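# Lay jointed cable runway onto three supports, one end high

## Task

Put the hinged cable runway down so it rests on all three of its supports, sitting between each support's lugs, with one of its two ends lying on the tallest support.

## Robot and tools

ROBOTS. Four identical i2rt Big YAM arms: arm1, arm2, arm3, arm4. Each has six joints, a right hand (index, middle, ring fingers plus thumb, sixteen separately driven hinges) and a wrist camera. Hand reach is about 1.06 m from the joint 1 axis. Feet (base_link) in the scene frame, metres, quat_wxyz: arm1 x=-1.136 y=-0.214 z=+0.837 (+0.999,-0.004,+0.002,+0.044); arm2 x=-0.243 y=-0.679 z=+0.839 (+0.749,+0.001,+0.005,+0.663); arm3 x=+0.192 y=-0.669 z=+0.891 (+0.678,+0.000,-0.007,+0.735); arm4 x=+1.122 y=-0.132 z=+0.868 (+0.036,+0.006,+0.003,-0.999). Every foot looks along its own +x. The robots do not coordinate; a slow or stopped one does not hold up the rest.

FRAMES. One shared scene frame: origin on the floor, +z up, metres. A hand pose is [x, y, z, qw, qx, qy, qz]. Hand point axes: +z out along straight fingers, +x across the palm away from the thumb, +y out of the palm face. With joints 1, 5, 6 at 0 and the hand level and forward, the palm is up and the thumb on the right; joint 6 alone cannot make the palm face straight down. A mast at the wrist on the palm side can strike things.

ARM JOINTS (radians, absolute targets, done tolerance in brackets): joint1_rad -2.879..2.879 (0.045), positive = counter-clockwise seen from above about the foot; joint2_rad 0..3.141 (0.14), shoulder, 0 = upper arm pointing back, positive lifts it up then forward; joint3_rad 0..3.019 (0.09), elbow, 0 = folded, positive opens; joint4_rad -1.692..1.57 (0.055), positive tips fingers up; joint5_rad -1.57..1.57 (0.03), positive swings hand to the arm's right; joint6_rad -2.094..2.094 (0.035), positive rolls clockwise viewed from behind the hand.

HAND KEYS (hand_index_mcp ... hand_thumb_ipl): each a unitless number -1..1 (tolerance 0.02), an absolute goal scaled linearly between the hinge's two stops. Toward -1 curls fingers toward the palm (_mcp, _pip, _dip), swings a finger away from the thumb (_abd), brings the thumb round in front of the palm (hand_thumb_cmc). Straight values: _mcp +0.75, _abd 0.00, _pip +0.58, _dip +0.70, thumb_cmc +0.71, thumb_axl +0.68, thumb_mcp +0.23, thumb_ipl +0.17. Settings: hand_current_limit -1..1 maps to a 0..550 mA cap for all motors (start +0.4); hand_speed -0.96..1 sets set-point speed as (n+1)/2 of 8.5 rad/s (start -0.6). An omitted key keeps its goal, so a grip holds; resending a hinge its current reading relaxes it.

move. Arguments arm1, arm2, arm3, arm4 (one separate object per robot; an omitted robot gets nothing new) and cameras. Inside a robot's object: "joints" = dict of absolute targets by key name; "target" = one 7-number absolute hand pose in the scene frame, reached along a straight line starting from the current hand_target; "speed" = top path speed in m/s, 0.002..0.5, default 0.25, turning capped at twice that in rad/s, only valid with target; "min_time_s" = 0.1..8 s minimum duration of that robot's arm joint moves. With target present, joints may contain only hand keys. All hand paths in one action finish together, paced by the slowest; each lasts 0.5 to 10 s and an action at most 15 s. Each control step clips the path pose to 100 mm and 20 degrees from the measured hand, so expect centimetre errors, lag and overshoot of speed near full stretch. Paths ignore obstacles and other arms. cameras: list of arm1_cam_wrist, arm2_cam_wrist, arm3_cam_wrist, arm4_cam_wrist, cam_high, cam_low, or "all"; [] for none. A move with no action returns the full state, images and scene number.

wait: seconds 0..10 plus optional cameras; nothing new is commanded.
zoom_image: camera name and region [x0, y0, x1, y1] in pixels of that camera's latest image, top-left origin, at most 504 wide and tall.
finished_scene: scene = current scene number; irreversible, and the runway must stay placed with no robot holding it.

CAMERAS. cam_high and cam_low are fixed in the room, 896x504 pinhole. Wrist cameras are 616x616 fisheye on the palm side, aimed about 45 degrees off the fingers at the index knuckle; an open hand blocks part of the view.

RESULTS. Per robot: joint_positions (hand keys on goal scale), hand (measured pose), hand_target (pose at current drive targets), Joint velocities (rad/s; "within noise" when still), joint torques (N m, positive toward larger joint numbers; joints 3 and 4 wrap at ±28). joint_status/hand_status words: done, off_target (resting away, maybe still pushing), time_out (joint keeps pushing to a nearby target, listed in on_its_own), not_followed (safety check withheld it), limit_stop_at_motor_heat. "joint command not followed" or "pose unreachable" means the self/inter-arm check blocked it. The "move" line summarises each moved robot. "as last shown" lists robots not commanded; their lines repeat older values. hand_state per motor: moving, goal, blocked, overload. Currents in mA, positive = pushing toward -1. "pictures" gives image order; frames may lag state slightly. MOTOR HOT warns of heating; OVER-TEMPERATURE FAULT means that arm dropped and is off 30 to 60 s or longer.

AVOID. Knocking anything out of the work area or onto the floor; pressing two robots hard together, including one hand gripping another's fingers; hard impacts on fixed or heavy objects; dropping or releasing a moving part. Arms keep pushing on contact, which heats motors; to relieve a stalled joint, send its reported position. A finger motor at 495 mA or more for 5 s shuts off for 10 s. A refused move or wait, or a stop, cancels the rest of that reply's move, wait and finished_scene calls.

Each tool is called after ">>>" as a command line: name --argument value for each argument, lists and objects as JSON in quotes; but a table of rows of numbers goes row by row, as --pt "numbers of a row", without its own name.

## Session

>>> move

Scene clock: 0.00 s.
Joint torques (N m): no reading
Motor temperatures (°C): arm1=[23 24 21 25 23 22] | arm2=[25 24 26 20 21 22] | arm3=[21 25 26 22 22 22] | arm4=[21 23 26 21 23 23]
Heat: arm1: hottest joint4_rad 25 °C; arm2: hottest joint3_rad 26 °C; arm3: hottest joint3_rad 26 °C; arm4: hottest joint3_rad 26 °C.
Joint velocities: within noise
arm1.joint_positions: joint1_rad=+0.228 joint2_rad=+0.635 joint3_rad=+1.423 joint4_rad=-1.181 joint5_rad=+0.115 joint6_rad=+1.042 hand_index_mcp=+0.753 hand_index_abd=+0.000 hand_index_pip=+0.577 hand_index_dip=+0.696 hand_middle_mcp=+0.753 hand_middle_abd=+0.000 hand_middle_pip=+0.577 hand_middle_dip=+0.696 hand_ring_mcp=+0.753 hand_ring_abd=+0.000 hand_ring_pip=+0.577 hand_ring_dip=+0.696 hand_thumb_cmc=+0.714 hand_thumb_axl=+0.677 hand_thumb_mcp=+0.226 hand_thumb_ipl=+0.168 hand_current_limit=+0.400 hand_speed=-0.600
arm1.joint_status: not commanded
arm1.hand_state: goal,goal,goal,goal,goal,goal,goal,goal,goal,goal,goal,goal,goal,goal,goal,goal
arm1.index_mcp_current_ma: 0
arm1.index_abd_current_ma: 0
arm1.index_pip_current_ma: 0
arm1.index_dip_current_ma: 0
arm1.middle_mcp_current_ma: 0
arm1.middle_abd_current_ma: 0
arm1.middle_pip_current_ma: 0
arm1.middle_dip_current_ma: 0
arm1.ring_mcp_current_ma: 0
arm1.ring_abd_current_ma: 0
arm1.ring_pip_current_ma: 0
arm1.ring_dip_current_ma: 0
arm1.thumb_cmc_current_ma: 0
arm1.thumb_axl_current_ma: 0
arm1.thumb_mcp_current_ma: 0
arm1.thumb_ipl_current_ma: 0
arm1.hand_goal_index_mcp: 0.754
arm1.hand_goal_index_abd: 0.000
arm1.hand_goal_index_pip: 0.576
arm1.hand_goal_index_dip: 0.696
arm1.hand_goal_middle_mcp: 0.754
arm1.hand_goal_middle_abd: 0.000
arm1.hand_goal_middle_pip: 0.576
arm1.hand_goal_middle_dip: 0.696
arm1.hand_goal_ring_mcp: 0.754
arm1.hand_goal_ring_abd: 0.000
arm1.hand_goal_ring_pip: 0.576
arm1.hand_goal_ring_dip: 0.696
arm1.hand_goal_thumb_cmc: 0.714
arm1.hand_goal_thumb_axl: 0.678
arm1.hand_goal_thumb_mcp: 0.226
arm1.hand_goal_thumb_ipl: 0.168
arm1.hand: x=-0.8598 y=-0.2294 z=+1.4480 quat_wxyz=(+0.110, +0.771, +0.313, +0.544) (m; scene frame)
arm1.hand_target: x=-0.8639 y=-0.2306 z=+1.4616 quat_wxyz=(+0.111, +0.763, +0.309, +0.556) (m; scene frame)
arm1.hand_status: not commanded
arm2.joint_positions: joint1_rad=+0.136 joint2_rad=+0.602 joint3_rad=+1.316 joint4_rad=-1.282 joint5_rad=-0.065 joint6_rad=+1.124 hand_index_mcp=+0.753 hand_index_abd=+0.000 hand_index_pip=+0.577 hand_index_dip=+0.696 hand_middle_mcp=+0.753 hand_middle_abd=+0.000 hand_middle_pip=+0.577 hand_middle_dip=+0.696 hand_ring_mcp=+0.753 hand_ring_abd=+0.000 hand_ring_pip=+0.577 hand_ring_dip=+0.696 hand_thumb_cmc=+0.714 hand_thumb_axl=+0.677 hand_thumb_mcp=+0.226 hand_thumb_ipl=+0.168 hand_current_limit=+0.400 hand_speed=-0.600
arm2.joint_status: not commanded
arm2.hand_state: goal,goal,goal,goal,goal,goal,goal,goal,goal,goal,goal,goal,goal,goal,goal,goal
arm2.index_mcp_current_ma: 0
arm2.index_abd_current_ma: 0
arm2.index_pip_current_ma: 0
arm2.index_dip_current_ma: 0
arm2.middle_mcp_current_ma: 0
arm2.middle_abd_current_ma: 0
arm2.middle_pip_current_ma: 0
arm2.middle_dip_current_ma: 0
arm2.ring_mcp_current_ma: 0
arm2.ring_abd_current_ma: 0
arm2.ring_pip_current_ma: 0
arm2.ring_dip_current_ma: 0
arm2.thumb_cmc_current_ma: 0
arm2.thumb_axl_current_ma: 0
arm2.thumb_mcp_current_ma: 0
arm2.thumb_ipl_current_ma: 0
arm2.hand_goal_index_mcp: 0.754
arm2.hand_goal_index_abd: 0.000
arm2.hand_goal_index_pip: 0.576
arm2.hand_goal_index_dip: 0.696
arm2.hand_goal_middle_mcp: 0.754
arm2.hand_goal_middle_abd: 0.000
arm2.hand_goal_middle_pip: 0.576
arm2.hand_goal_middle_dip: 0.696
arm2.hand_goal_ring_mcp: 0.754
arm2.hand_goal_ring_abd: 0.000
arm2.hand_goal_ring_pip: 0.576
arm2.hand_goal_ring_dip: 0.696
arm2.hand_goal_thumb_cmc: 0.714
arm2.hand_goal_thumb_axl: 0.678
arm2.hand_goal_thumb_mcp: 0.226
arm2.hand_goal_thumb_ipl: 0.168
arm2.hand: x=-0.1666 y=-0.4166 z=+1.3659 quat_wxyz=(-0.285, +0.451, +0.753, +0.385) (m; scene frame)
arm2.hand_target: x=-0.1664 y=-0.4193 z=+1.3795 quat_wxyz=(-0.292, +0.447, +0.747, +0.396) (m; scene frame)
arm2.hand_status: not commanded
arm3.joint_positions: joint1_rad=-0.196 joint2_rad=+0.631 joint3_rad=+1.431 joint4_rad=-1.371 joint5_rad=+0.026 joint6_rad=+1.140 hand_index_mcp=+0.753 hand_index_abd=+0.000 hand_index_pip=+0.577 hand_index_dip=+0.696 hand_middle_mcp=+0.753 hand_middle_abd=+0.000 hand_middle_pip=+0.577 hand_middle_dip=+0.696 hand_ring_mcp=+0.753 hand_ring_abd=+0.000 hand_ring_pip=+0.577 hand_ring_dip=+0.696 hand_thumb_cmc=+0.714 hand_thumb_axl=+0.677 hand_thumb_mcp=+0.226 hand_thumb_ipl=+0.168 hand_current_limit=+0.400 hand_speed=-0.600
arm3.joint_status: not commanded
arm3.hand_state: goal,goal,goal,goal,goal,goal,goal,goal,goal,goal,goal,goal,goal,goal,goal,goal
arm3.index_mcp_current_ma: 0
arm3.index_abd_current_ma: 0
arm3.index_pip_current_ma: 0
arm3.index_dip_current_ma: 0
arm3.middle_mcp_current_ma: 0
arm3.middle_abd_current_ma: 0
arm3.middle_pip_current_ma: 0
arm3.middle_dip_current_ma: 0
arm3.ring_mcp_current_ma: 0
arm3.ring_abd_current_ma: 0
arm3.ring_pip_current_ma: 0
arm3.ring_dip_current_ma: 0
arm3.thumb_cmc_current_ma: 0
arm3.thumb_axl_current_ma: 0
arm3.thumb_mcp_current_ma: 0
arm3.thumb_ipl_current_ma: 0
arm3.hand_goal_index_mcp: 0.754
arm3.hand_goal_index_abd: 0.000
arm3.hand_goal_index_pip: 0.576
arm3.hand_goal_index_dip: 0.696
arm3.hand_goal_middle_mcp: 0.754
arm3.hand_goal_middle_abd: 0.000
arm3.hand_goal_middle_pip: 0.576
arm3.hand_goal_middle_dip: 0.696
arm3.hand_goal_ring_mcp: 0.754
arm3.hand_goal_ring_abd: 0.000
arm3.hand_goal_ring_pip: 0.576
arm3.hand_goal_ring_dip: 0.696
arm3.hand_goal_thumb_cmc: 0.714
arm3.hand_goal_thumb_axl: 0.678
arm3.hand_goal_thumb_mcp: 0.226
arm3.hand_goal_thumb_ipl: 0.168
arm3.hand: x=+0.3040 y=-0.4507 z=+1.4569 quat_wxyz=(-0.224, +0.517, +0.706, +0.430) (m; scene frame)
arm3.hand_target: x=+0.3036 y=-0.4533 z=+1.4659 quat_wxyz=(-0.229, +0.514, +0.701, +0.438) (m; scene frame)
arm3.hand_status: not commanded
arm4.joint_positions: joint1_rad=-0.163 joint2_rad=+0.553 joint3_rad=+1.371 joint4_rad=-1.186 joint5_rad=-0.020 joint6_rad=+1.038 hand_index_mcp=+0.753 hand_index_abd=+0.000 hand_index_pip=+0.577 hand_index_dip=+0.696 hand_middle_mcp=+0.753 hand_middle_abd=+0.000 hand_middle_pip=+0.577 hand_middle_dip=+0.696 hand_ring_mcp=+0.753 hand_ring_abd=+0.000 hand_ring_pip=+0.577 hand_ring_dip=+0.696 hand_thumb_cmc=+0.714 hand_thumb_axl=+0.677 hand_thumb_mcp=+0.226 hand_thumb_ipl=+0.168 hand_current_limit=+0.400 hand_speed=-0.600
arm4.joint_status: not commanded
arm4.hand_state: goal,goal,goal,goal,goal,goal,goal,goal,goal,goal,goal,goal,goal,goal,goal,goal
arm4.index_mcp_current_ma: 0
arm4.index_abd_current_ma: 0
arm4.index_pip_current_ma: 0
arm4.index_dip_current_ma: 0
arm4.middle_mcp_current_ma: 0
arm4.middle_abd_current_ma: 0
arm4.middle_pip_current_ma: 0
arm4.middle_dip_current_ma: 0
arm4.ring_mcp_current_ma: 0
arm4.ring_abd_current_ma: 0
arm4.ring_pip_current_ma: 0
arm4.ring_dip_current_ma: 0
arm4.thumb_cmc_current_ma: 0
arm4.thumb_axl_current_ma: 0
arm4.thumb_mcp_current_ma: 0
arm4.thumb_ipl_current_ma: 0
arm4.hand_goal_index_mcp: 0.754
arm4.hand_goal_index_abd: 0.000
arm4.hand_goal_index_pip: 0.576
arm4.hand_goal_index_dip: 0.696
arm4.hand_goal_middle_mcp: 0.754
arm4.hand_goal_middle_abd: 0.000
arm4.hand_goal_middle_pip: 0.576
arm4.hand_goal_middle_dip: 0.696
arm4.hand_goal_ring_mcp: 0.754
arm4.hand_goal_ring_abd: 0.000
arm4.hand_goal_ring_pip: 0.576
arm4.hand_goal_ring_dip: 0.696
arm4.hand_goal_thumb_cmc: 0.714
arm4.hand_goal_thumb_axl: 0.678
arm4.hand_goal_thumb_mcp: 0.226
arm4.hand_goal_thumb_ipl: 0.168
arm4.hand: x=+0.8857 y=-0.0327 z=+1.4646 quat_wxyz=(+0.536, +0.188, -0.806, -0.167) (m; scene frame)
arm4.hand_target: x=+0.8901 y=-0.0332 z=+1.4795 quat_wxyz=(+0.549, +0.187, -0.796, -0.171) (m; scene frame)
arm4.hand_status: not commanded
pictures: arm1_cam_wrist, arm2_cam_wrist, arm3_cam_wrist, arm4_cam_wrist, cam_high, cam_low
camera_calibration:
arm1_cam_wrist: T_world_to_cam=[[0.0251167, -0.942649, -0.332841, 0.322072], [-0.952425, 0.0785959, -0.294466, -0.426459], [0.303737, 0.324402, -0.895828, 1.75573], [0, 0, 0, 1]] pos_world=[-0.947541, -0.232444, 1.55446]
arm2_cam_wrist: T_world_to_cam=[[0.889815, -0.215989, -0.401969, 0.639015], [-0.298905, -0.941481, -0.155784, -0.267524], [-0.344798, 0.258769, -0.902304, 1.41023], [0, 0, 0, 1]] pos_world=[-0.162322, -0.478773, 1.48765]
arm3_cam_wrist: T_world_to_cam=[[0.853078, -0.363035, -0.374784, 0.157974], [-0.445359, -0.880853, -0.16048, -0.0714914], [-0.271869, 0.303815, -0.913117, 1.67874], [0, 0, 0, 1]] pos_world=[0.289794, -0.51565, 1.58062]
arm4_cam_wrist: T_world_to_cam=[[0.162175, 0.932306, -0.323273, 0.398428], [0.89862, -0.274881, -0.341939, -0.347331], [-0.407653, -0.235045, -0.882368, 1.77002], [0, 0, 0, 1]] pos_world=[0.969059, -0.050897, 1.57184]

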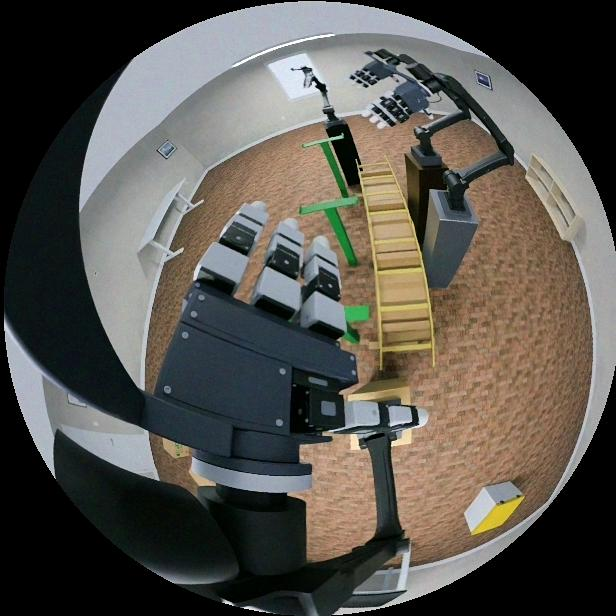

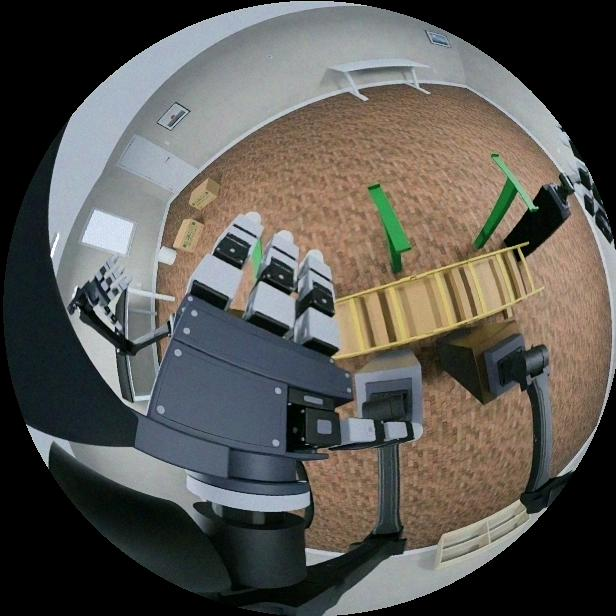

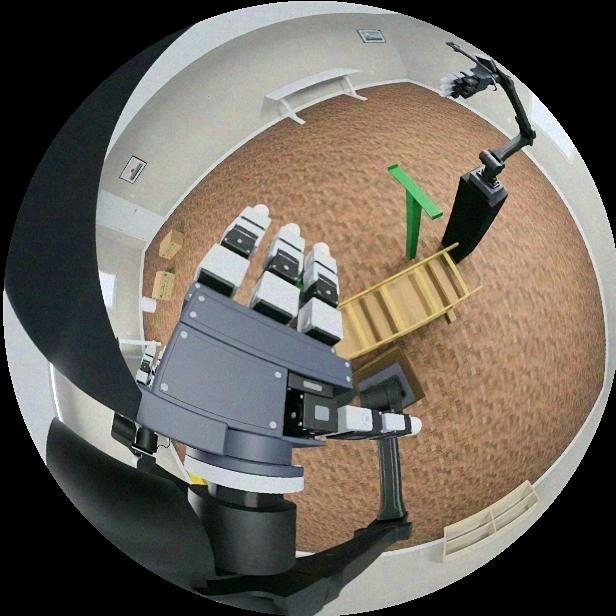

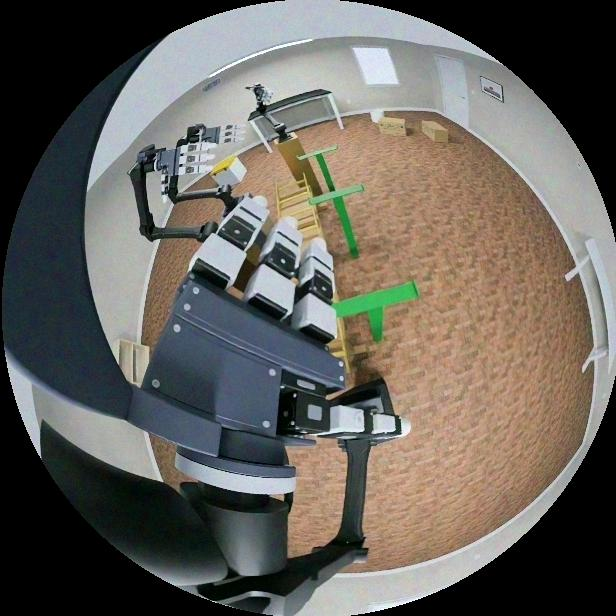

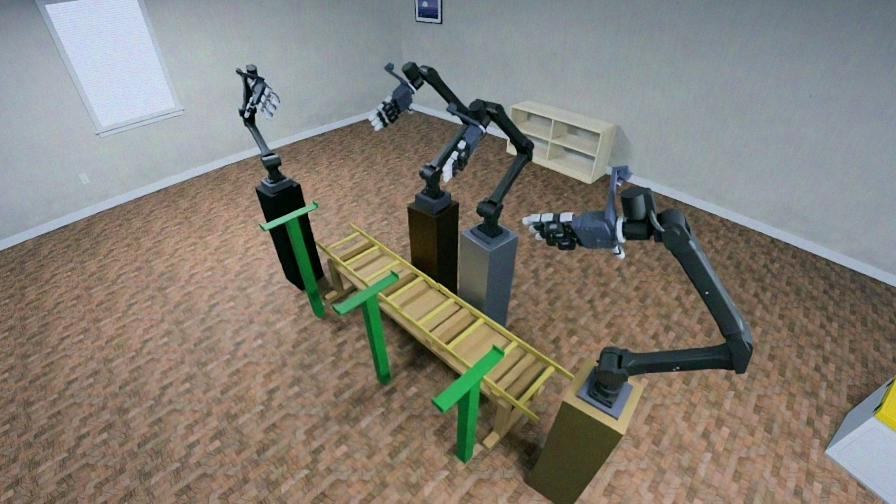

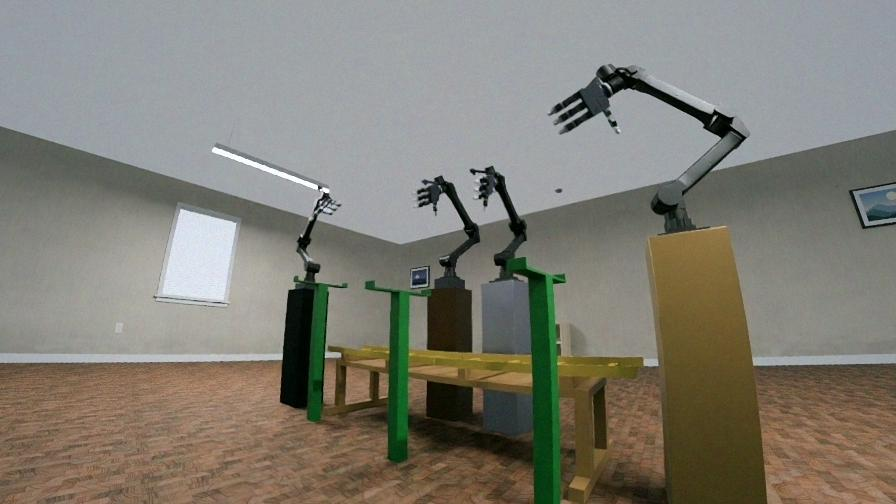

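>>> zoom_image --camera "cam_high" --region '[250, 190, 430, 330]'

>>> zoom_image --camera "cam_high" --region '[400, 260, 600, 440]'

>>> zoom_image --camera "cam_low" --region '[280, 250, 660, 440]'

>>> zoom_image --camera "arm1_cam_wrist" --region '[300, 130, 480, 380]'

>>> zoom_image --camera "arm2_cam_wrist" --region '[330, 140, 580, 380]'

>>> zoom_image --camera "arm3_cam_wrist" --region '[330, 150, 500, 370]'

Scaled by 2.800 from the camera's 896x504 image, which has a finer 1280x720 frame.

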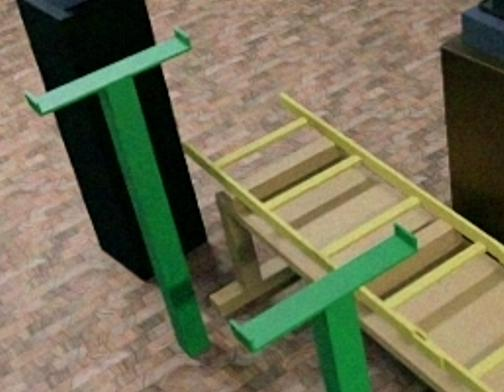

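Scaled by 2.520 from the camera's 896x504 image, which has a finer 1280x720 frame.

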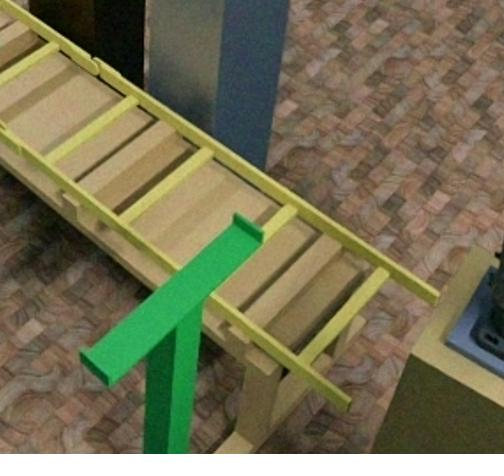

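Scaled by 1.326 from the camera's 896x504 image, which has a finer 1280x720 frame.

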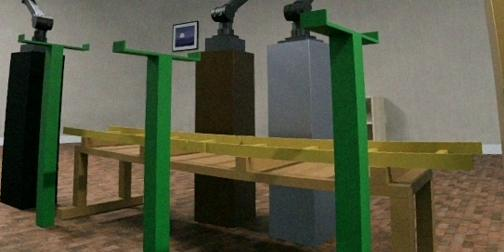

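Scaled by 2.016 from the camera's 616x616 image, which has a finer 880x880 frame.

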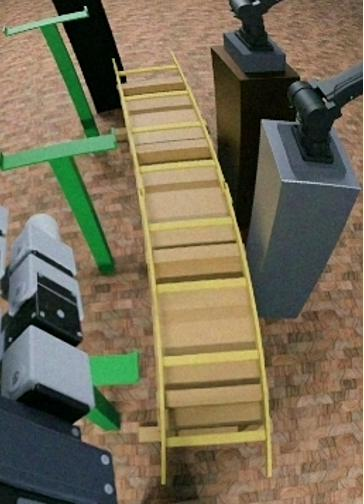

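Scaled by 2.016 from the camera's 616x616 image, which has a finer 880x880 frame.

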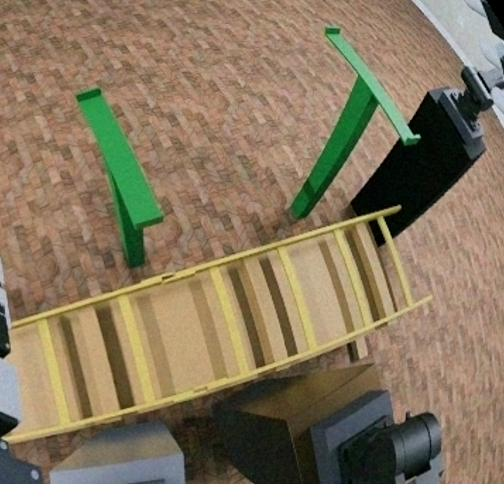

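Scaled by 2.291 from the camera's 616x616 image, which has a finer 880x880 frame.

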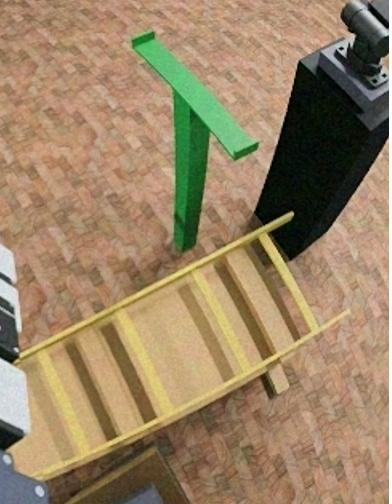

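>>> zoom_image --camera "cam_high" --region '[425, 335, 515, 415]'

>>> zoom_image --camera "cam_high" --region '[325, 265, 405, 325]'

>>> zoom_image --camera "cam_high" --region '[250, 190, 330, 250]'

>>> zoom_image --camera "cam_low" --region '[500, 250, 570, 300]'

>>> zoom_image --camera "cam_low" --region '[360, 270, 440, 310]'

>>> zoom_image --camera "cam_low" --region '[285, 270, 355, 300]'

Scaled by 5.600 from the camera's 896x504 image, which has a finer 1280x720 frame.

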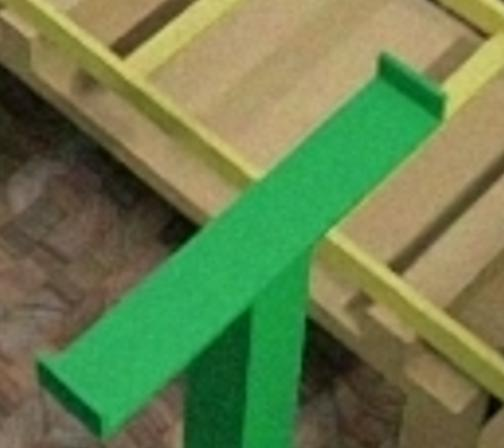

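Scaled by 6.300 from the camera's 896x504 image, which has a finer 1280x720 frame.

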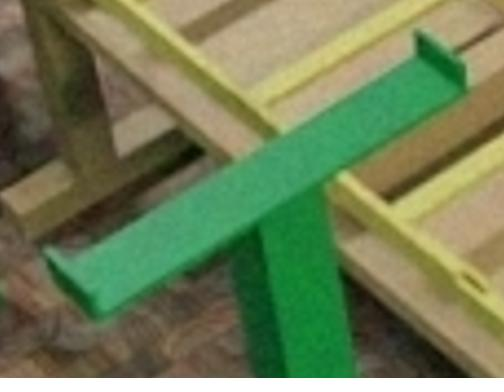

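Scaled by 6.300 from the camera's 896x504 image, which has a finer 1280x720 frame.

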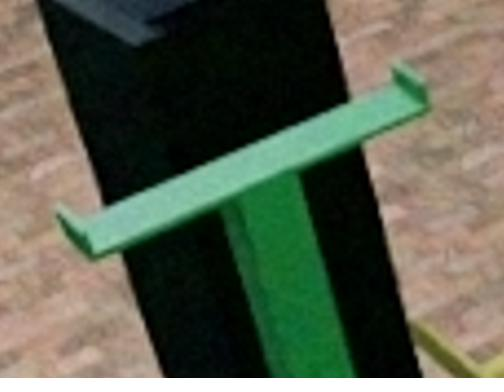

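Scaled by 7.200 from the camera's 896x504 image, which has a finer 1280x720 frame.

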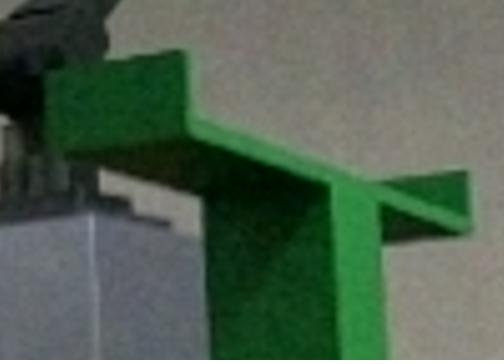

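Scaled by 6.300 from the camera's 896x504 image, which has a finer 1280x720 frame.

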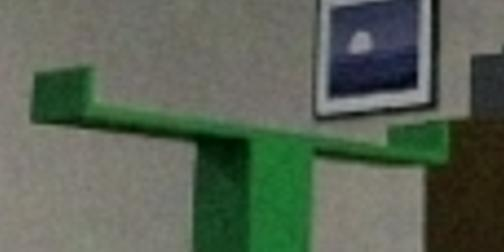

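Scaled by 7.200 from the camera's 896x504 image, which has a finer 1280x720 frame.

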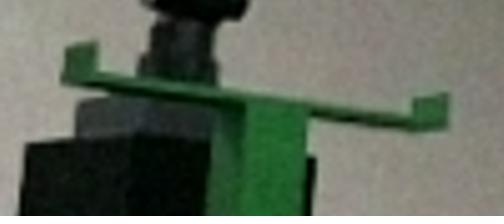

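>>> zoom_image --camera "cam_low" --region '[520, 330, 660, 400]'

>>> zoom_image --camera "cam_low" --region '[400, 330, 540, 400]'

>>> zoom_image --camera "cam_low" --region '[310, 330, 410, 400]'

>>> zoom_image --camera "cam_high" --region '[500, 350, 600, 430]'

>>> zoom_image --camera "cam_high" --region '[300, 210, 400, 290]'

>>> zoom_image --camera "cam_high" --region '[380, 260, 480, 340]'

Scaled by 3.600 from the camera's 896x504 image, which has a finer 1280x720 frame.

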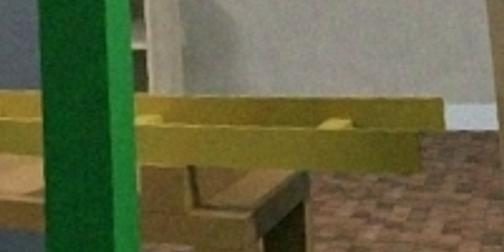

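Scaled by 3.600 from the camera's 896x504 image, which has a finer 1280x720 frame.

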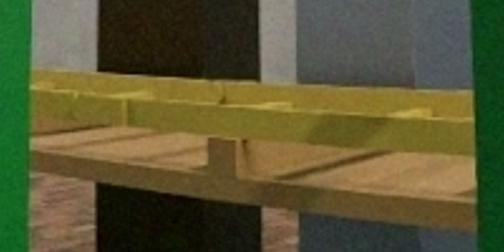

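Scaled by 5.040 from the camera's 896x504 image, which has a finer 1280x720 frame.

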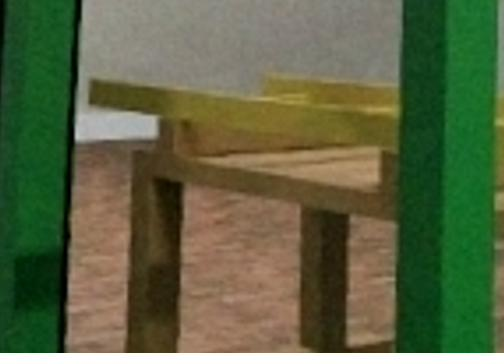

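Scaled by 5.040 from the camera's 896x504 image, which has a finer 1280x720 frame.

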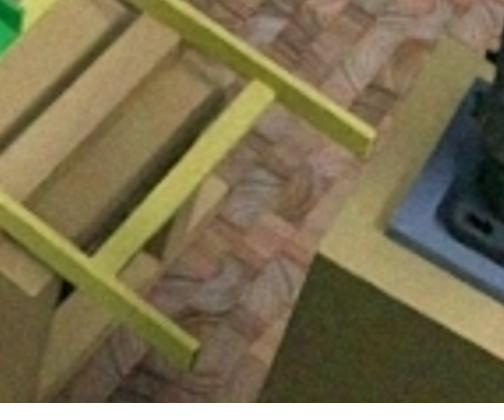

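Scaled by 5.040 from the camera's 896x504 image, which has a finer 1280x720 frame.

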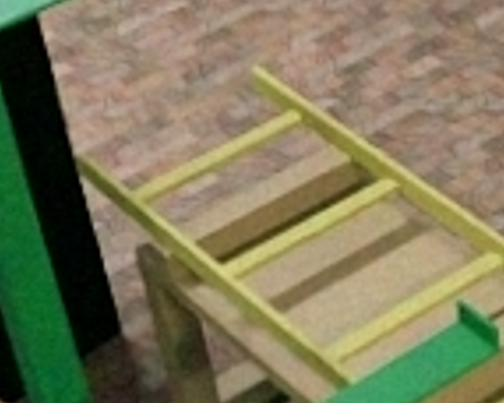

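Scaled by 5.040 from the camera's 896x504 image, which has a finer 1280x720 frame.

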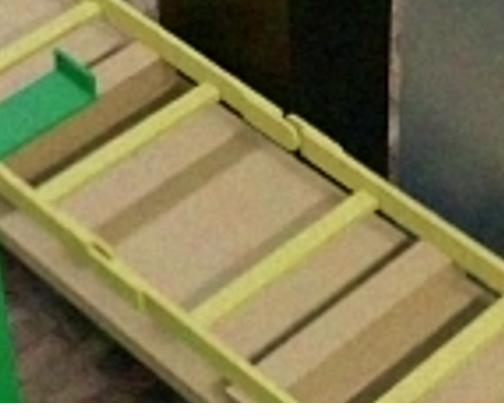

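>>> move --arm1 '{"target": [-0.84, -0.42, 1.15, 0, 0.7071, 0.7071, 0], "speed": 0.25, "joints": {"hand_index_mcp": 0.754, "hand_middle_mcp": 0.754, "hand_ring_mcp": 0.754, "hand_index_pip": 0.434, "hand_middle_pip": 0.434, "hand_ring_pip": 0.434, "hand_index_dip": -0.782, "hand_middle_dip": -0.782, "hand_ring_dip": -0.782, "hand_thumb_mcp": 0.7, "hand_thumb_ipl": 0.4, "hand_current_limit": 0.75}}' --arm2 '{"target": [-0.325, -0.335, 1.1, 0, 0.7071, -0.7071, 0], "speed": 0.25, "joints": {"hand_index_mcp": 0.754, "hand_middle_mcp": 0.754, "hand_ring_mcp": 0.754, "hand_index_pip": 0.434, "hand_middle_pip": 0.434, "hand_ring_pip": 0.434, "hand_index_dip": -0.782, "hand_middle_dip": -0.782, "hand_ring_dip": -0.782, "hand_thumb_mcp": 0.7, "hand_thumb_ipl": 0.4, "hand_current_limit": 0.75}}' --arm3 '{"target": [0.315, -0.385, 1.15, 0, 0.7071, 0.7071, 0], "speed": 0.25, "joints": {"hand_index_mcp": 0.754, "hand_middle_mcp": 0.754, "hand_ring_mcp": 0.754, "hand_index_pip": 0.434, "hand_middle_pip": 0.434, "hand_ring_pip": 0.434, "hand_index_dip": -0.782, "hand_middle_dip": -0.782, "hand_ring_dip": -0.782, "hand_thumb_mcp": 0.7, "hand_thumb_ipl": 0.4, "hand_current_limit": 0.75}}' --arm4 '{"target": [0.84, -0.35, 1.15, 0, 0.7071, -0.7071, 0], "speed": 0.25, "joints": {"hand_index_mcp": 0.754, "hand_middle_mcp": 0.754, "hand_ring_mcp": 0.754, "hand_index_pip": 0.434, "hand_middle_pip": 0.434, "hand_ring_pip": 0.434, "hand_index_dip": -0.782, "hand_middle_dip": -0.782, "hand_ring_dip": -0.782, "hand_thumb_mcp": 0.7, "hand_thumb_ipl": 0.4, "hand_current_limit": 0.75}}' --cameras '["cam_high"]'

Scene clock: 17.70 s.
Joint torques (N m): arm1=[-2.43 -3.72 9.87 0.03 0.22 -0.13] | arm2=[1.08 -6.53 13.98 0.55 -0.01 -0.09] | arm3=[-1.03 -5.25 8.25 -0.16 -0.19 0.17] | arm4=[0.62 -5.66 10.77 -0.51 -0.02 -0.06]
Motor temperatures (°C): arm1=[23 24 23 25 23 22] | arm2=[25 24 28 20 22 22] | arm3=[21 25 27 22 22 22] | arm4=[21 23 28 21 23 23]
Heat: arm1: hottest joint4_rad 25 °C; arm2: hottest joint3_rad 28 °C; arm3: hottest joint3_rad 27 °C; arm4: hottest joint3_rad 28 °C.
move: arm1 off_target; arm2 off_target; arm3 off_target; arm4 off_target
Joint velocities: within noise
arm1.joint_positions: joint1_rad=-0.807 joint2_rad=+1.048 joint3_rad=+1.211 joint4_rad=-1.689 joint5_rad=-0.016 joint6_rad=-0.715 hand_index_mcp=+0.757 hand_index_abd=+0.001 hand_index_pip=+0.438 hand_index_dip=-0.779 hand_middle_mcp=+0.756 hand_middle_abd=+0.001 hand_middle_pip=+0.438 hand_middle_dip=-0.779 hand_ring_mcp=+0.757 hand_ring_abd=+0.001 hand_ring_pip=+0.438 hand_ring_dip=-0.779 hand_thumb_cmc=+0.716 hand_thumb_axl=+0.677 hand_thumb_mcp=+0.691 hand_thumb_ipl=+0.397 hand_current_limit=+0.750 hand_speed=-0.600
arm1.joint_status: all done
arm1.hand_state: goal,goal,goal,goal,goal,goal,goal,goal,goal,goal,goal,goal,goal,goal,goal,goal
arm1.index_mcp_current_ma: 1
arm1.index_abd_current_ma: 0
arm1.index_pip_current_ma: 2
arm1.index_dip_current_ma: 1
arm1.middle_mcp_current_ma: 1
arm1.middle_abd_current_ma: 0
arm1.middle_pip_current_ma: 1
arm1.middle_dip_current_ma: 1
arm1.ring_mcp_current_ma: 1
arm1.ring_abd_current_ma: 0
arm1.ring_pip_current_ma: 1
arm1.ring_dip_current_ma: 1
arm1.thumb_cmc_current_ma: 1
arm1.thumb_axl_current_ma: 0
arm1.thumb_mcp_current_ma: -8
arm1.thumb_ipl_current_ma: -2
arm1.hand_goal_index_mcp: 0.754
arm1.hand_goal_index_abd: 0.000
arm1.hand_goal_index_pip: 0.434
arm1.hand_goal_index_dip: -0.782
arm1.hand_goal_middle_mcp: 0.754
arm1.hand_goal_middle_abd: 0.000
arm1.hand_goal_middle_pip: 0.434
arm1.hand_goal_middle_dip: -0.782
arm1.hand_goal_ring_mcp: 0.754
arm1.hand_goal_ring_abd: 0.000
arm1.hand_goal_ring_pip: 0.434
arm1.hand_goal_ring_dip: -0.782
arm1.hand_goal_thumb_cmc: 0.714
arm1.hand_goal_thumb_axl: 0.678
arm1.hand_goal_thumb_mcp: 0.700
arm1.hand_goal_thumb_ipl: 0.400
arm1.hand: x=-0.8385 y=-0.4168 z=+1.1495 quat_wxyz=(+0.024, +0.708, +0.705, +0.006) (m; scene frame)
arm1.hand_target: x=-0.8398 y=-0.4201 z=+1.1495 quat_wxyz=(+0.020, +0.707, +0.707, +0.003) (m; scene frame)
arm1.hand_status: off_target (0.004 m and 2.8 deg from the pose sent, 0.354 m and 79.9 deg at the start; a joint's target at an end of its range on 126 of 191 steps)
arm2.joint_positions: joint1_rad=+0.120 joint2_rad=+1.159 joint3_rad=+1.128 joint4_rad=-1.588 joint5_rad=+0.007 joint6_rad=-1.552 hand_index_mcp=+0.756 hand_index_abd=+0.001 hand_index_pip=+0.437 hand_index_dip=-0.779 hand_middle_mcp=+0.756 hand_middle_abd=+0.000 hand_middle_pip=+0.437 hand_middle_dip=-0.779 hand_ring_mcp=+0.756 hand_ring_abd=+0.000 hand_ring_pip=+0.438 hand_ring_dip=-0.779 hand_thumb_cmc=+0.715 hand_thumb_axl=+0.677 hand_thumb_mcp=+0.692 hand_thumb_ipl=+0.397 hand_current_limit=+0.750 hand_speed=-0.600
arm2.joint_status: all done
arm2.hand_state: goal,goal,goal,goal,goal,goal,goal,goal,goal,goal,goal,goal,goal,goal,goal,goal
arm2.index_mcp_current_ma: 1
arm2.index_abd_current_ma: 0
arm2.index_pip_current_ma: 3
arm2.index_dip_current_ma: 3
arm2.middle_mcp_current_ma: 1
arm2.middle_abd_current_ma: 0
arm2.middle_pip_current_ma: 3
arm2.middle_dip_current_ma: 2
arm2.ring_mcp_current_ma: 1
arm2.ring_abd_current_ma: 0
arm2.ring_pip_current_ma: 4
arm2.ring_dip_current_ma: 3
arm2.thumb_cmc_current_ma: 1
arm2.thumb_axl_current_ma: 0
arm2.thumb_mcp_current_ma: -15
arm2.thumb_ipl_current_ma: -4
arm2.hand_goal_index_mcp: 0.754
arm2.hand_goal_index_abd: 0.000
arm2.hand_goal_index_pip: 0.434
arm2.hand_goal_index_dip: -0.782
arm2.hand_goal_middle_mcp: 0.754
arm2.hand_goal_middle_abd: 0.000
arm2.hand_goal_middle_pip: 0.434
arm2.hand_goal_middle_dip: -0.782
arm2.hand_goal_ring_mcp: 0.754
arm2.hand_goal_ring_abd: 0.000
arm2.hand_goal_ring_pip: 0.434
arm2.hand_goal_ring_dip: -0.782
arm2.hand_goal_thumb_cmc: 0.714
arm2.hand_goal_thumb_axl: 0.678
arm2.hand_goal_thumb_mcp: 0.700
arm2.hand_goal_thumb_ipl: 0.400
arm2.hand: x=-0.3231 y=-0.3513 z=+1.0815 quat_wxyz=(-0.020, -0.700, +0.714, -0.019) (m; scene frame)
arm2.hand_target: x=-0.3249 y=-0.3359 z=+1.0999 quat_wxyz=(+0.000, -0.707, +0.707, +0.000) (m; scene frame)
arm2.hand_status: off_target (0.025 m and 3.4 deg from the pose sent, 0.320 m and 155.3 deg at the start)
arm3.joint_positions: joint1_rad=-0.209 joint2_rad=+1.148 joint3_rad=+1.168 joint4_rad=-1.568 joint5_rad=-0.005 joint6_rad=+1.427 hand_index_mcp=+0.755 hand_index_abd=+0.000 hand_index_pip=+0.437 hand_index_dip=-0.779 hand_middle_mcp=+0.755 hand_middle_abd=+0.000 hand_middle_pip=+0.437 hand_middle_dip=-0.779 hand_ring_mcp=+0.755 hand_ring_abd=+0.000 hand_ring_pip=+0.438 hand_ring_dip=-0.779 hand_thumb_cmc=+0.715 hand_thumb_axl=+0.677 hand_thumb_mcp=+0.691 hand_thumb_ipl=+0.397 hand_current_limit=+0.750 hand_speed=-0.600
arm3.joint_status: all done
arm3.hand_state: goal,goal,goal,goal,goal,goal,goal,goal,goal,goal,goal,goal,goal,goal,goal,goal
arm3.index_mcp_current_ma: 0
arm3.index_abd_current_ma: 0
arm3.index_pip_current_ma: 0
arm3.index_dip_current_ma: 0
arm3.middle_mcp_current_ma: 0
arm3.middle_abd_current_ma: 0
arm3.middle_pip_current_ma: 0
arm3.middle_dip_current_ma: 0
arm3.ring_mcp_current_ma: 0
arm3.ring_abd_current_ma: 0
arm3.ring_pip_current_ma: 1
arm3.ring_dip_current_ma: 0
arm3.thumb_cmc_current_ma: 0
arm3.thumb_axl_current_ma: 0
arm3.thumb_mcp_current_ma: -4
arm3.thumb_ipl_current_ma: -1
arm3.hand_goal_index_mcp: 0.754
arm3.hand_goal_index_abd: 0.000
arm3.hand_goal_index_pip: 0.434
arm3.hand_goal_index_dip: -0.782
arm3.hand_goal_middle_mcp: 0.754
arm3.hand_goal_middle_abd: 0.000
arm3.hand_goal_middle_pip: 0.434
arm3.hand_goal_middle_dip: -0.782
arm3.hand_goal_ring_mcp: 0.754
arm3.hand_goal_ring_abd: 0.000
arm3.hand_goal_ring_pip: 0.434
arm3.hand_goal_ring_dip: -0.782
arm3.hand_goal_thumb_cmc: 0.714
arm3.hand_goal_thumb_axl: 0.678
arm3.hand_goal_thumb_mcp: 0.700
arm3.hand_goal_thumb_ipl: 0.400
arm3.hand: x=+0.3140 y=-0.3802 z=+1.1583 quat_wxyz=(-0.008, +0.701, +0.713, +0.015) (m; scene frame)
arm3.hand_target: x=+0.3149 y=-0.3850 z=+1.1503 quat_wxyz=(+0.000, +0.707, +0.707, +0.000) (m; scene frame)
arm3.hand_status: off_target (0.010 m and 2.2 deg from the pose sent, 0.314 m and 60.4 deg at the start)
arm4.joint_positions: joint1_rad=+0.812 joint2_rad=+1.132 joint3_rad=+1.191 joint4_rad=-1.630 joint5_rad=+0.009 joint6_rad=+0.907 hand_index_mcp=+0.755 hand_index_abd=+0.001 hand_index_pip=+0.437 hand_index_dip=-0.779 hand_middle_mcp=+0.756 hand_middle_abd=+0.001 hand_middle_pip=+0.438 hand_middle_dip=-0.778 hand_ring_mcp=+0.756 hand_ring_abd=+0.001 hand_ring_pip=+0.437 hand_ring_dip=-0.779 hand_thumb_cmc=+0.715 hand_thumb_axl=+0.677 hand_thumb_mcp=+0.692 hand_thumb_ipl=+0.397 hand_current_limit=+0.750 hand_speed=-0.600
arm4.joint_status: all done
arm4.hand_state: goal,goal,goal,goal,goal,goal,goal,goal,goal,goal,goal,goal,goal,goal,goal,goal
arm4.index_mcp_current_ma: 5
arm4.index_abd_current_ma: 2
arm4.index_pip_current_ma: 11
arm4.index_dip_current_ma: 11
arm4.middle_mcp_current_ma: 6
arm4.middle_abd_current_ma: 2
arm4.middle_pip_current_ma: 13
arm4.middle_dip_current_ma: 13
arm4.ring_mcp_current_ma: 5
arm4.ring_abd_current_ma: 2
arm4.ring_pip_current_ma: 12
arm4.ring_dip_current_ma: 12
arm4.thumb_cmc_current_ma: 4
arm4.thumb_axl_current_ma: -3
arm4.thumb_mcp_current_ma: -40
arm4.thumb_ipl_current_ma: -13
arm4.hand_goal_index_mcp: 0.754
arm4.hand_goal_index_abd: 0.000
arm4.hand_goal_index_pip: 0.434
arm4.hand_goal_index_dip: -0.782
arm4.hand_goal_middle_mcp: 0.754
arm4.hand_goal_middle_abd: 0.000
arm4.hand_goal_middle_pip: 0.434
arm4.hand_goal_middle_dip: -0.782
arm4.hand_goal_ring_mcp: 0.754
arm4.hand_goal_ring_abd: 0.000
arm4.hand_goal_ring_pip: 0.434
arm4.hand_goal_ring_dip: -0.782
arm4.hand_goal_thumb_cmc: 0.714
arm4.hand_goal_thumb_axl: 0.678
arm4.hand_goal_thumb_mcp: 0.700
arm4.hand_goal_thumb_ipl: 0.400
arm4.hand: x=+0.8400 y=-0.3427 z=+1.1417 quat_wxyz=(-0.006, +0.699, -0.715, -0.002) (m; scene frame)
arm4.hand_target: x=+0.8400 y=-0.3498 z=+1.1499 quat_wxyz=(+0.000, +0.707, -0.707, +0.000) (m; scene frame)
arm4.hand_status: off_target (0.011 m and 1.5 deg from the pose sent, 0.449 m and 90.7 deg at the start)
pictures: cam_high

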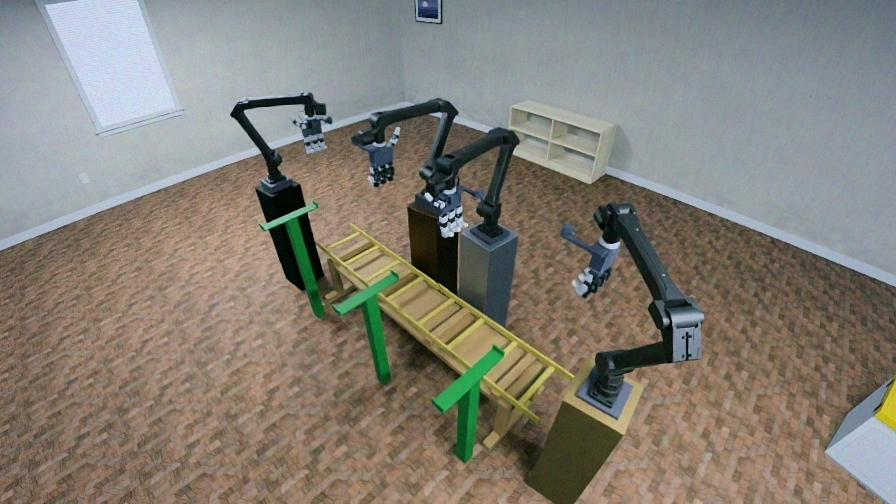

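>>> move --arm1 '{"target": [-0.865, -0.42, 0.60, 0, 0.7071, 0.7071, 0], "speed": 0.25}' --arm2 '{"target": [-0.325, -0.335, 0.60, 0, 0.7071, -0.7071, 0], "speed": 0.25}' --arm3 '{"target": [0.315, -0.385, 0.60, 0, 0.7071, 0.7071, 0], "speed": 0.25}' --arm4 '{"target": [0.86, -0.35, 0.60, 0, 0.7071, -0.7071, 0], "speed": 0.25}' --cameras '["cam_high", "arm1_cam_wrist", "arm2_cam_wrist", "arm3_cam_wrist", "arm4_cam_wrist"]'

Scene clock: 21.80 s.
Joint torques (N m): arm1=[-2.9 -8.41 -0.39 0.69 -0.04 -0.1] | arm2=[0.15 -11.46 1.05 0.75 -0.15 -0.07] | arm3=[-0.21 -11.16 -0.05 0.75 0.04 0.14] | arm4=[0.38 -9.76 0.16 0.42 0.26 0.16]
Motor temperatures (°C): arm1=[23 24 24 25 23 22] | arm2=[25 24 28 20 22 22] | arm3=[21 25 27 22 22 22] | arm4=[21 23 28 21 23 23]
Heat: arm1: hottest joint4_rad 25 °C; arm2: hottest joint3_rad 28 °C; arm3: hottest joint3_rad 27 °C; arm4: hottest joint3_rad 28 °C.
move: arm1 done; arm2 done; arm3 done; arm4 done
Joint velocities: within noise
arm1.joint_positions: joint1_rad=-0.845 joint2_rad=+2.213 joint3_rad=+0.534 joint4_rad=+0.105 joint5_rad=-0.006 joint6_rad=-0.758 hand_index_mcp=+0.756 hand_index_abd=+0.001 hand_index_pip=+0.438 hand_index_dip=-0.779 hand_middle_mcp=+0.755 hand_middle_abd=+0.001 hand_middle_pip=+0.437 hand_middle_dip=-0.779 hand_ring_mcp=+0.756 hand_ring_abd=+0.001 hand_ring_pip=+0.437 hand_ring_dip=-0.779 hand_thumb_cmc=+0.716 hand_thumb_axl=+0.677 hand_thumb_mcp=+0.692 hand_thumb_ipl=+0.397 hand_current_limit=+0.750 hand_speed=-0.600
arm1.joint_status: not commanded
arm1.hand_state: goal,goal,goal,goal,goal,goal,goal,goal,goal,goal,goal,goal,goal,goal,goal,goal
arm1.index_mcp_current_ma: 0
arm1.index_abd_current_ma: 0
arm1.index_pip_current_ma: 1
arm1.index_dip_current_ma: 1
arm1.middle_mcp_current_ma: 0
arm1.middle_abd_current_ma: 0
arm1.middle_pip_current_ma: 1
arm1.middle_dip_current_ma: 1
arm1.ring_mcp_current_ma: 0
arm1.ring_abd_current_ma: 0
arm1.ring_pip_current_ma: 1
arm1.ring_dip_current_ma: 1
arm1.thumb_cmc_current_ma: 1
arm1.thumb_axl_current_ma: 0
arm1.thumb_mcp_current_ma: -7
arm1.thumb_ipl_current_ma: -2
arm1.hand_goal_index_mcp: 0.754
arm1.hand_goal_index_abd: 0.000
arm1.hand_goal_index_pip: 0.434
arm1.hand_goal_index_dip: -0.782
arm1.hand_goal_middle_mcp: 0.754
arm1.hand_goal_middle_abd: 0.000
arm1.hand_goal_middle_pip: 0.434
arm1.hand_goal_middle_dip: -0.782
arm1.hand_goal_ring_mcp: 0.754
arm1.hand_goal_ring_abd: 0.000
arm1.hand_goal_ring_pip: 0.434
arm1.hand_goal_ring_dip: -0.782
arm1.hand_goal_thumb_cmc: 0.714
arm1.hand_goal_thumb_axl: 0.678
arm1.hand_goal_thumb_mcp: 0.700
arm1.hand_goal_thumb_ipl: 0.400
arm1.hand: x=-0.8622 y=-0.4173 z=+0.6037 quat_wxyz=(+0.000, +0.707, +0.707, -0.001) (m; scene frame)
arm1.hand_target: x=-0.8650 y=-0.4199 z=+0.6001 quat_wxyz=(+0.000, +0.707, +0.707, +0.000) (m; scene frame)
arm1.hand_status: done (0.005 m and 0.2 deg from the pose sent, 0.550 m and 2.8 deg at the start)
arm2.joint_positions: joint1_rad=+0.118 joint2_rad=+2.204 joint3_rad=+0.686 joint4_rad=-0.052 joint5_rad=+0.010 joint6_rad=-1.567 hand_index_mcp=+0.756 hand_index_abd=+0.001 hand_index_pip=+0.437 hand_index_dip=-0.779 hand_middle_mcp=+0.756 hand_middle_abd=+0.000 hand_middle_pip=+0.437 hand_middle_dip=-0.779 hand_ring_mcp=+0.756 hand_ring_abd=+0.000 hand_ring_pip=+0.438 hand_ring_dip=-0.779 hand_thumb_cmc=+0.715 hand_thumb_axl=+0.677 hand_thumb_mcp=+0.693 hand_thumb_ipl=+0.397 hand_current_limit=+0.750 hand_speed=-0.600
arm2.joint_status: not commanded
arm2.hand_state: goal,goal,goal,goal,goal,goal,goal,goal,goal,goal,goal,goal,goal,goal,goal,goal
arm2.index_mcp_current_ma: 1
arm2.index_abd_current_ma: 0
arm2.index_pip_current_ma: 3
arm2.index_dip_current_ma: 3
arm2.middle_mcp_current_ma: 1
arm2.middle_abd_current_ma: 0
arm2.middle_pip_current_ma: 3
arm2.middle_dip_current_ma: 2
arm2.ring_mcp_current_ma: 1
arm2.ring_abd_current_ma: 0
arm2.ring_pip_current_ma: 4
arm2.ring_dip_current_ma: 3
arm2.thumb_cmc_current_ma: 1
arm2.thumb_axl_current_ma: 0
arm2.thumb_mcp_current_ma: -13
arm2.thumb_ipl_current_ma: -4
arm2.hand_goal_index_mcp: 0.754
arm2.hand_goal_index_abd: 0.000
arm2.hand_goal_index_pip: 0.434
arm2.hand_goal_index_dip: -0.782
arm2.hand_goal_middle_mcp: 0.754
arm2.hand_goal_middle_abd: 0.000
arm2.hand_goal_middle_pip: 0.434
arm2.hand_goal_middle_dip: -0.782
arm2.hand_goal_ring_mcp: 0.754
arm2.hand_goal_ring_abd: 0.000
arm2.hand_goal_ring_pip: 0.434
arm2.hand_goal_ring_dip: -0.782
arm2.hand_goal_thumb_cmc: 0.714
arm2.hand_goal_thumb_axl: 0.678
arm2.hand_goal_thumb_mcp: 0.700
arm2.hand_goal_thumb_ipl: 0.400
arm2.hand: x=-0.3264 y=-0.3368 z=+0.6034 quat_wxyz=(-0.002, -0.705, +0.709, -0.003) (m; scene frame)
arm2.hand_target: x=-0.3251 y=-0.3351 z=+0.6000 quat_wxyz=(+0.000, -0.707, +0.707, +0.000) (m; scene frame)
arm2.hand_status: done (0.004 m and 0.5 deg from the pose sent, 0.482 m and 3.3 deg at the start)
arm3.joint_positions: joint1_rad=-0.204 joint2_rad=+2.387 joint3_rad=+0.728 joint4_rad=+0.081 joint5_rad=-0.010 joint6_rad=+1.447 hand_index_mcp=+0.755 hand_index_abd=+0.000 hand_index_pip=+0.437 hand_index_dip=-0.779 hand_middle_mcp=+0.755 hand_middle_abd=+0.000 hand_middle_pip=+0.437 hand_middle_dip=-0.779 hand_ring_mcp=+0.755 hand_ring_abd=+0.000 hand_ring_pip=+0.438 hand_ring_dip=-0.779 hand_thumb_cmc=+0.715 hand_thumb_axl=+0.677 hand_thumb_mcp=+0.692 hand_thumb_ipl=+0.397 hand_current_limit=+0.750 hand_speed=-0.600
arm3.joint_status: not commanded
arm3.hand_state: goal,goal,goal,goal,goal,goal,goal,goal,goal,goal,goal,goal,goal,goal,goal,goal
arm3.index_mcp_current_ma: 0
arm3.index_abd_current_ma: 0
arm3.index_pip_current_ma: 0
arm3.index_dip_current_ma: 0
arm3.middle_mcp_current_ma: 0
arm3.middle_abd_current_ma: 0
arm3.middle_pip_current_ma: 0
arm3.middle_dip_current_ma: 0
arm3.ring_mcp_current_ma: 0
arm3.ring_abd_current_ma: 0
arm3.ring_pip_current_ma: 0
arm3.ring_dip_current_ma: 0
arm3.thumb_cmc_current_ma: 0
arm3.thumb_axl_current_ma: 0
arm3.thumb_mcp_current_ma: -3
arm3.thumb_ipl_current_ma: -1
arm3.hand_goal_index_mcp: 0.754
arm3.hand_goal_index_abd: 0.000
arm3.hand_goal_index_pip: 0.434
arm3.hand_goal_index_dip: -0.782
arm3.hand_goal_middle_mcp: 0.754
arm3.hand_goal_middle_abd: 0.000
arm3.hand_goal_middle_pip: 0.434
arm3.hand_goal_middle_dip: -0.782
arm3.hand_goal_ring_mcp: 0.754
arm3.hand_goal_ring_abd: 0.000
arm3.hand_goal_ring_pip: 0.434
arm3.hand_goal_ring_dip: -0.782
arm3.hand_goal_thumb_cmc: 0.714
arm3.hand_goal_thumb_axl: 0.678
arm3.hand_goal_thumb_mcp: 0.700
arm3.hand_goal_thumb_ipl: 0.400
arm3.hand: x=+0.3162 y=-0.3828 z=+0.6065 quat_wxyz=(-0.002, +0.706, +0.708, +0.001) (m; scene frame)
arm3.hand_target: x=+0.3150 y=-0.3849 z=+0.6002 quat_wxyz=(+0.000, +0.707, +0.707, +0.000) (m; scene frame)
arm3.hand_status: done (0.007 m and 0.2 deg from the pose sent, 0.558 m and 2.2 deg at the start)
arm4.joint_positions: joint1_rad=+0.854 joint2_rad=+2.306 joint3_rad=+0.659 joint4_rad=+0.079 joint5_rad=+0.003 joint6_rad=+0.923 hand_index_mcp=+0.755 hand_index_abd=+0.001 hand_index_pip=+0.437 hand_index_dip=-0.779 hand_middle_mcp=+0.755 hand_middle_abd=+0.001 hand_middle_pip=+0.437 hand_middle_dip=-0.778 hand_ring_mcp=+0.755 hand_ring_abd=+0.001 hand_ring_pip=+0.437 hand_ring_dip=-0.779 hand_thumb_cmc=+0.715 hand_thumb_axl=+0.677 hand_thumb_mcp=+0.693 hand_thumb_ipl=+0.397 hand_current_limit=+0.750 hand_speed=-0.600
arm4.joint_status: not commanded
arm4.hand_state: goal,goal,goal,goal,goal,goal,goal,goal,goal,goal,goal,goal,goal,goal,goal,goal
arm4.index_mcp_current_ma: 4
arm4.index_abd_current_ma: 2
arm4.index_pip_current_ma: 10
arm4.index_dip_current_ma: 11
arm4.middle_mcp_current_ma: 4
arm4.middle_abd_current_ma: 2
arm4.middle_pip_current_ma: 12
arm4.middle_dip_current_ma: 13
arm4.ring_mcp_current_ma: 4
arm4.ring_abd_current_ma: 2
arm4.ring_pip_current_ma: 11
arm4.ring_dip_current_ma: 12
arm4.thumb_cmc_current_ma: 4
arm4.thumb_axl_current_ma: -3
arm4.thumb_mcp_current_ma: -36
arm4.thumb_ipl_current_ma: -13
arm4.hand_goal_index_mcp: 0.754
arm4.hand_goal_index_abd: 0.000
arm4.hand_goal_index_pip: 0.434
arm4.hand_goal_index_dip: -0.782
arm4.hand_goal_middle_mcp: 0.754
arm4.hand_goal_middle_abd: 0.000
arm4.hand_goal_middle_pip: 0.434
arm4.hand_goal_middle_dip: -0.782
arm4.hand_goal_ring_mcp: 0.754
arm4.hand_goal_ring_abd: 0.000
arm4.hand_goal_ring_pip: 0.434
arm4.hand_goal_ring_dip: -0.782
arm4.hand_goal_thumb_cmc: 0.714
arm4.hand_goal_thumb_axl: 0.678
arm4.hand_goal_thumb_mcp: 0.700
arm4.hand_goal_thumb_ipl: 0.400
arm4.hand: x=+0.8600 y=-0.3462 z=+0.6018 quat_wxyz=(-0.004, +0.708, -0.706, +0.001) (m; scene frame)
arm4.hand_target: x=+0.8601 y=-0.3499 z=+0.6000 quat_wxyz=(+0.000, +0.707, -0.707, +0.000) (m; scene frame)
arm4.hand_status: done (0.004 m and 0.5 deg from the pose sent, 0.542 m and 1.5 deg at the start)
pictures: arm1_cam_wrist, arm2_cam_wrist, arm3_cam_wrist, arm4_cam_wrist, cam_high
camera_calibration:
arm1_cam_wrist: T_world_to_cam=[[0.574138, -0.818683, 0.0110767, 0.181434], [-0.556436, -0.38023, 0.738786, -1.13631], [-0.60062, -0.430329, -0.673849, -0.167659], [0, 0, 0, 1]] pos_world=[-0.837151, -0.355671, 0.724504]
arm2_cam_wrist: T_world_to_cam=[[-0.600353, 0.799136, 0.0309602, 0.0862575], [0.599992, 0.424475, 0.678108, -0.108588], [0.528759, 0.42568, -0.73431, 0.886438], [0, 0, 0, 1]] pos_world=[-0.351775, -0.400178, 0.721884]
arm3_cam_wrist: T_world_to_cam=[[0.61225, -0.790637, -0.00655861, -0.457322], [-0.554635, -0.435378, 0.709102, -0.465188], [-0.563498, -0.430511, -0.705075, 0.5698], [0, 0, 0, 1]] pos_world=[0.343067, -0.318803, 0.728619]
arm4_cam_wrist: T_world_to_cam=[[-0.643699, 0.764559, -0.0331986, 0.876423], [0.506528, 0.458174, 0.730415, -0.759871], [0.573656, 0.453351, -0.682196, 0.198473], [0, 0, 0, 1]] pos_world=[0.835193, -0.411902, 0.719515]

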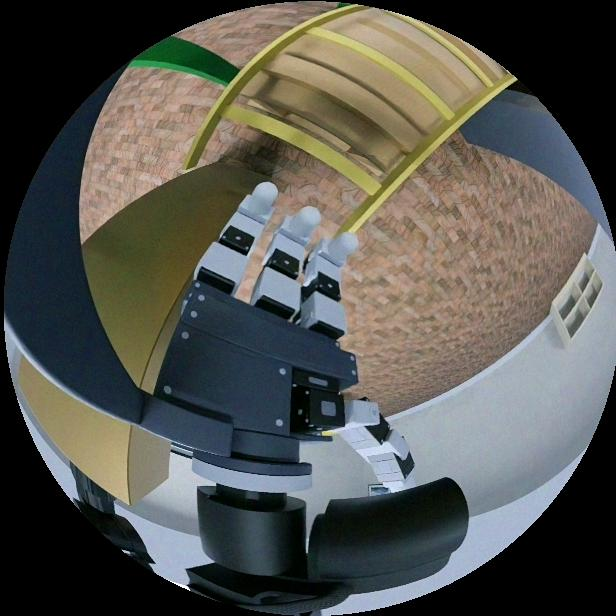

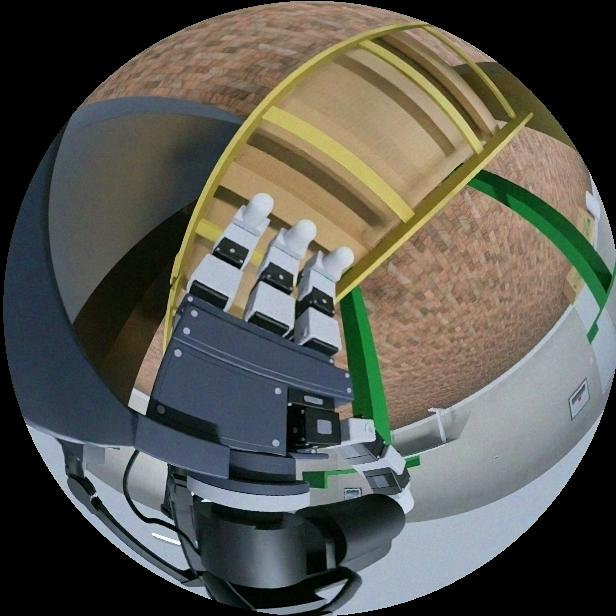

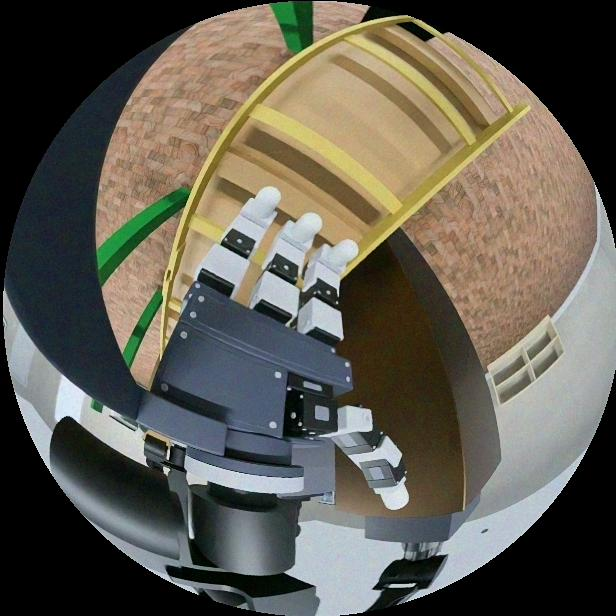

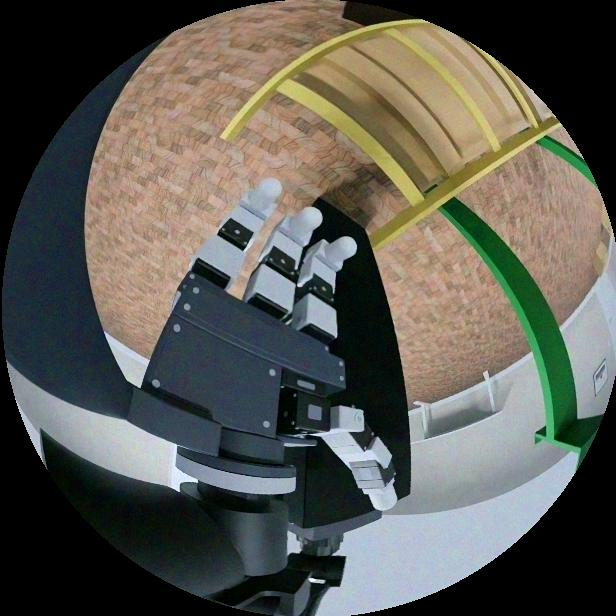

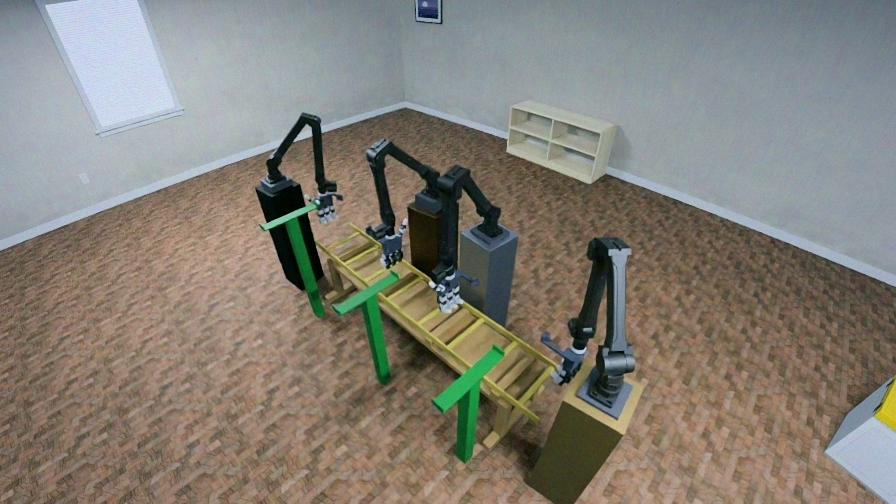

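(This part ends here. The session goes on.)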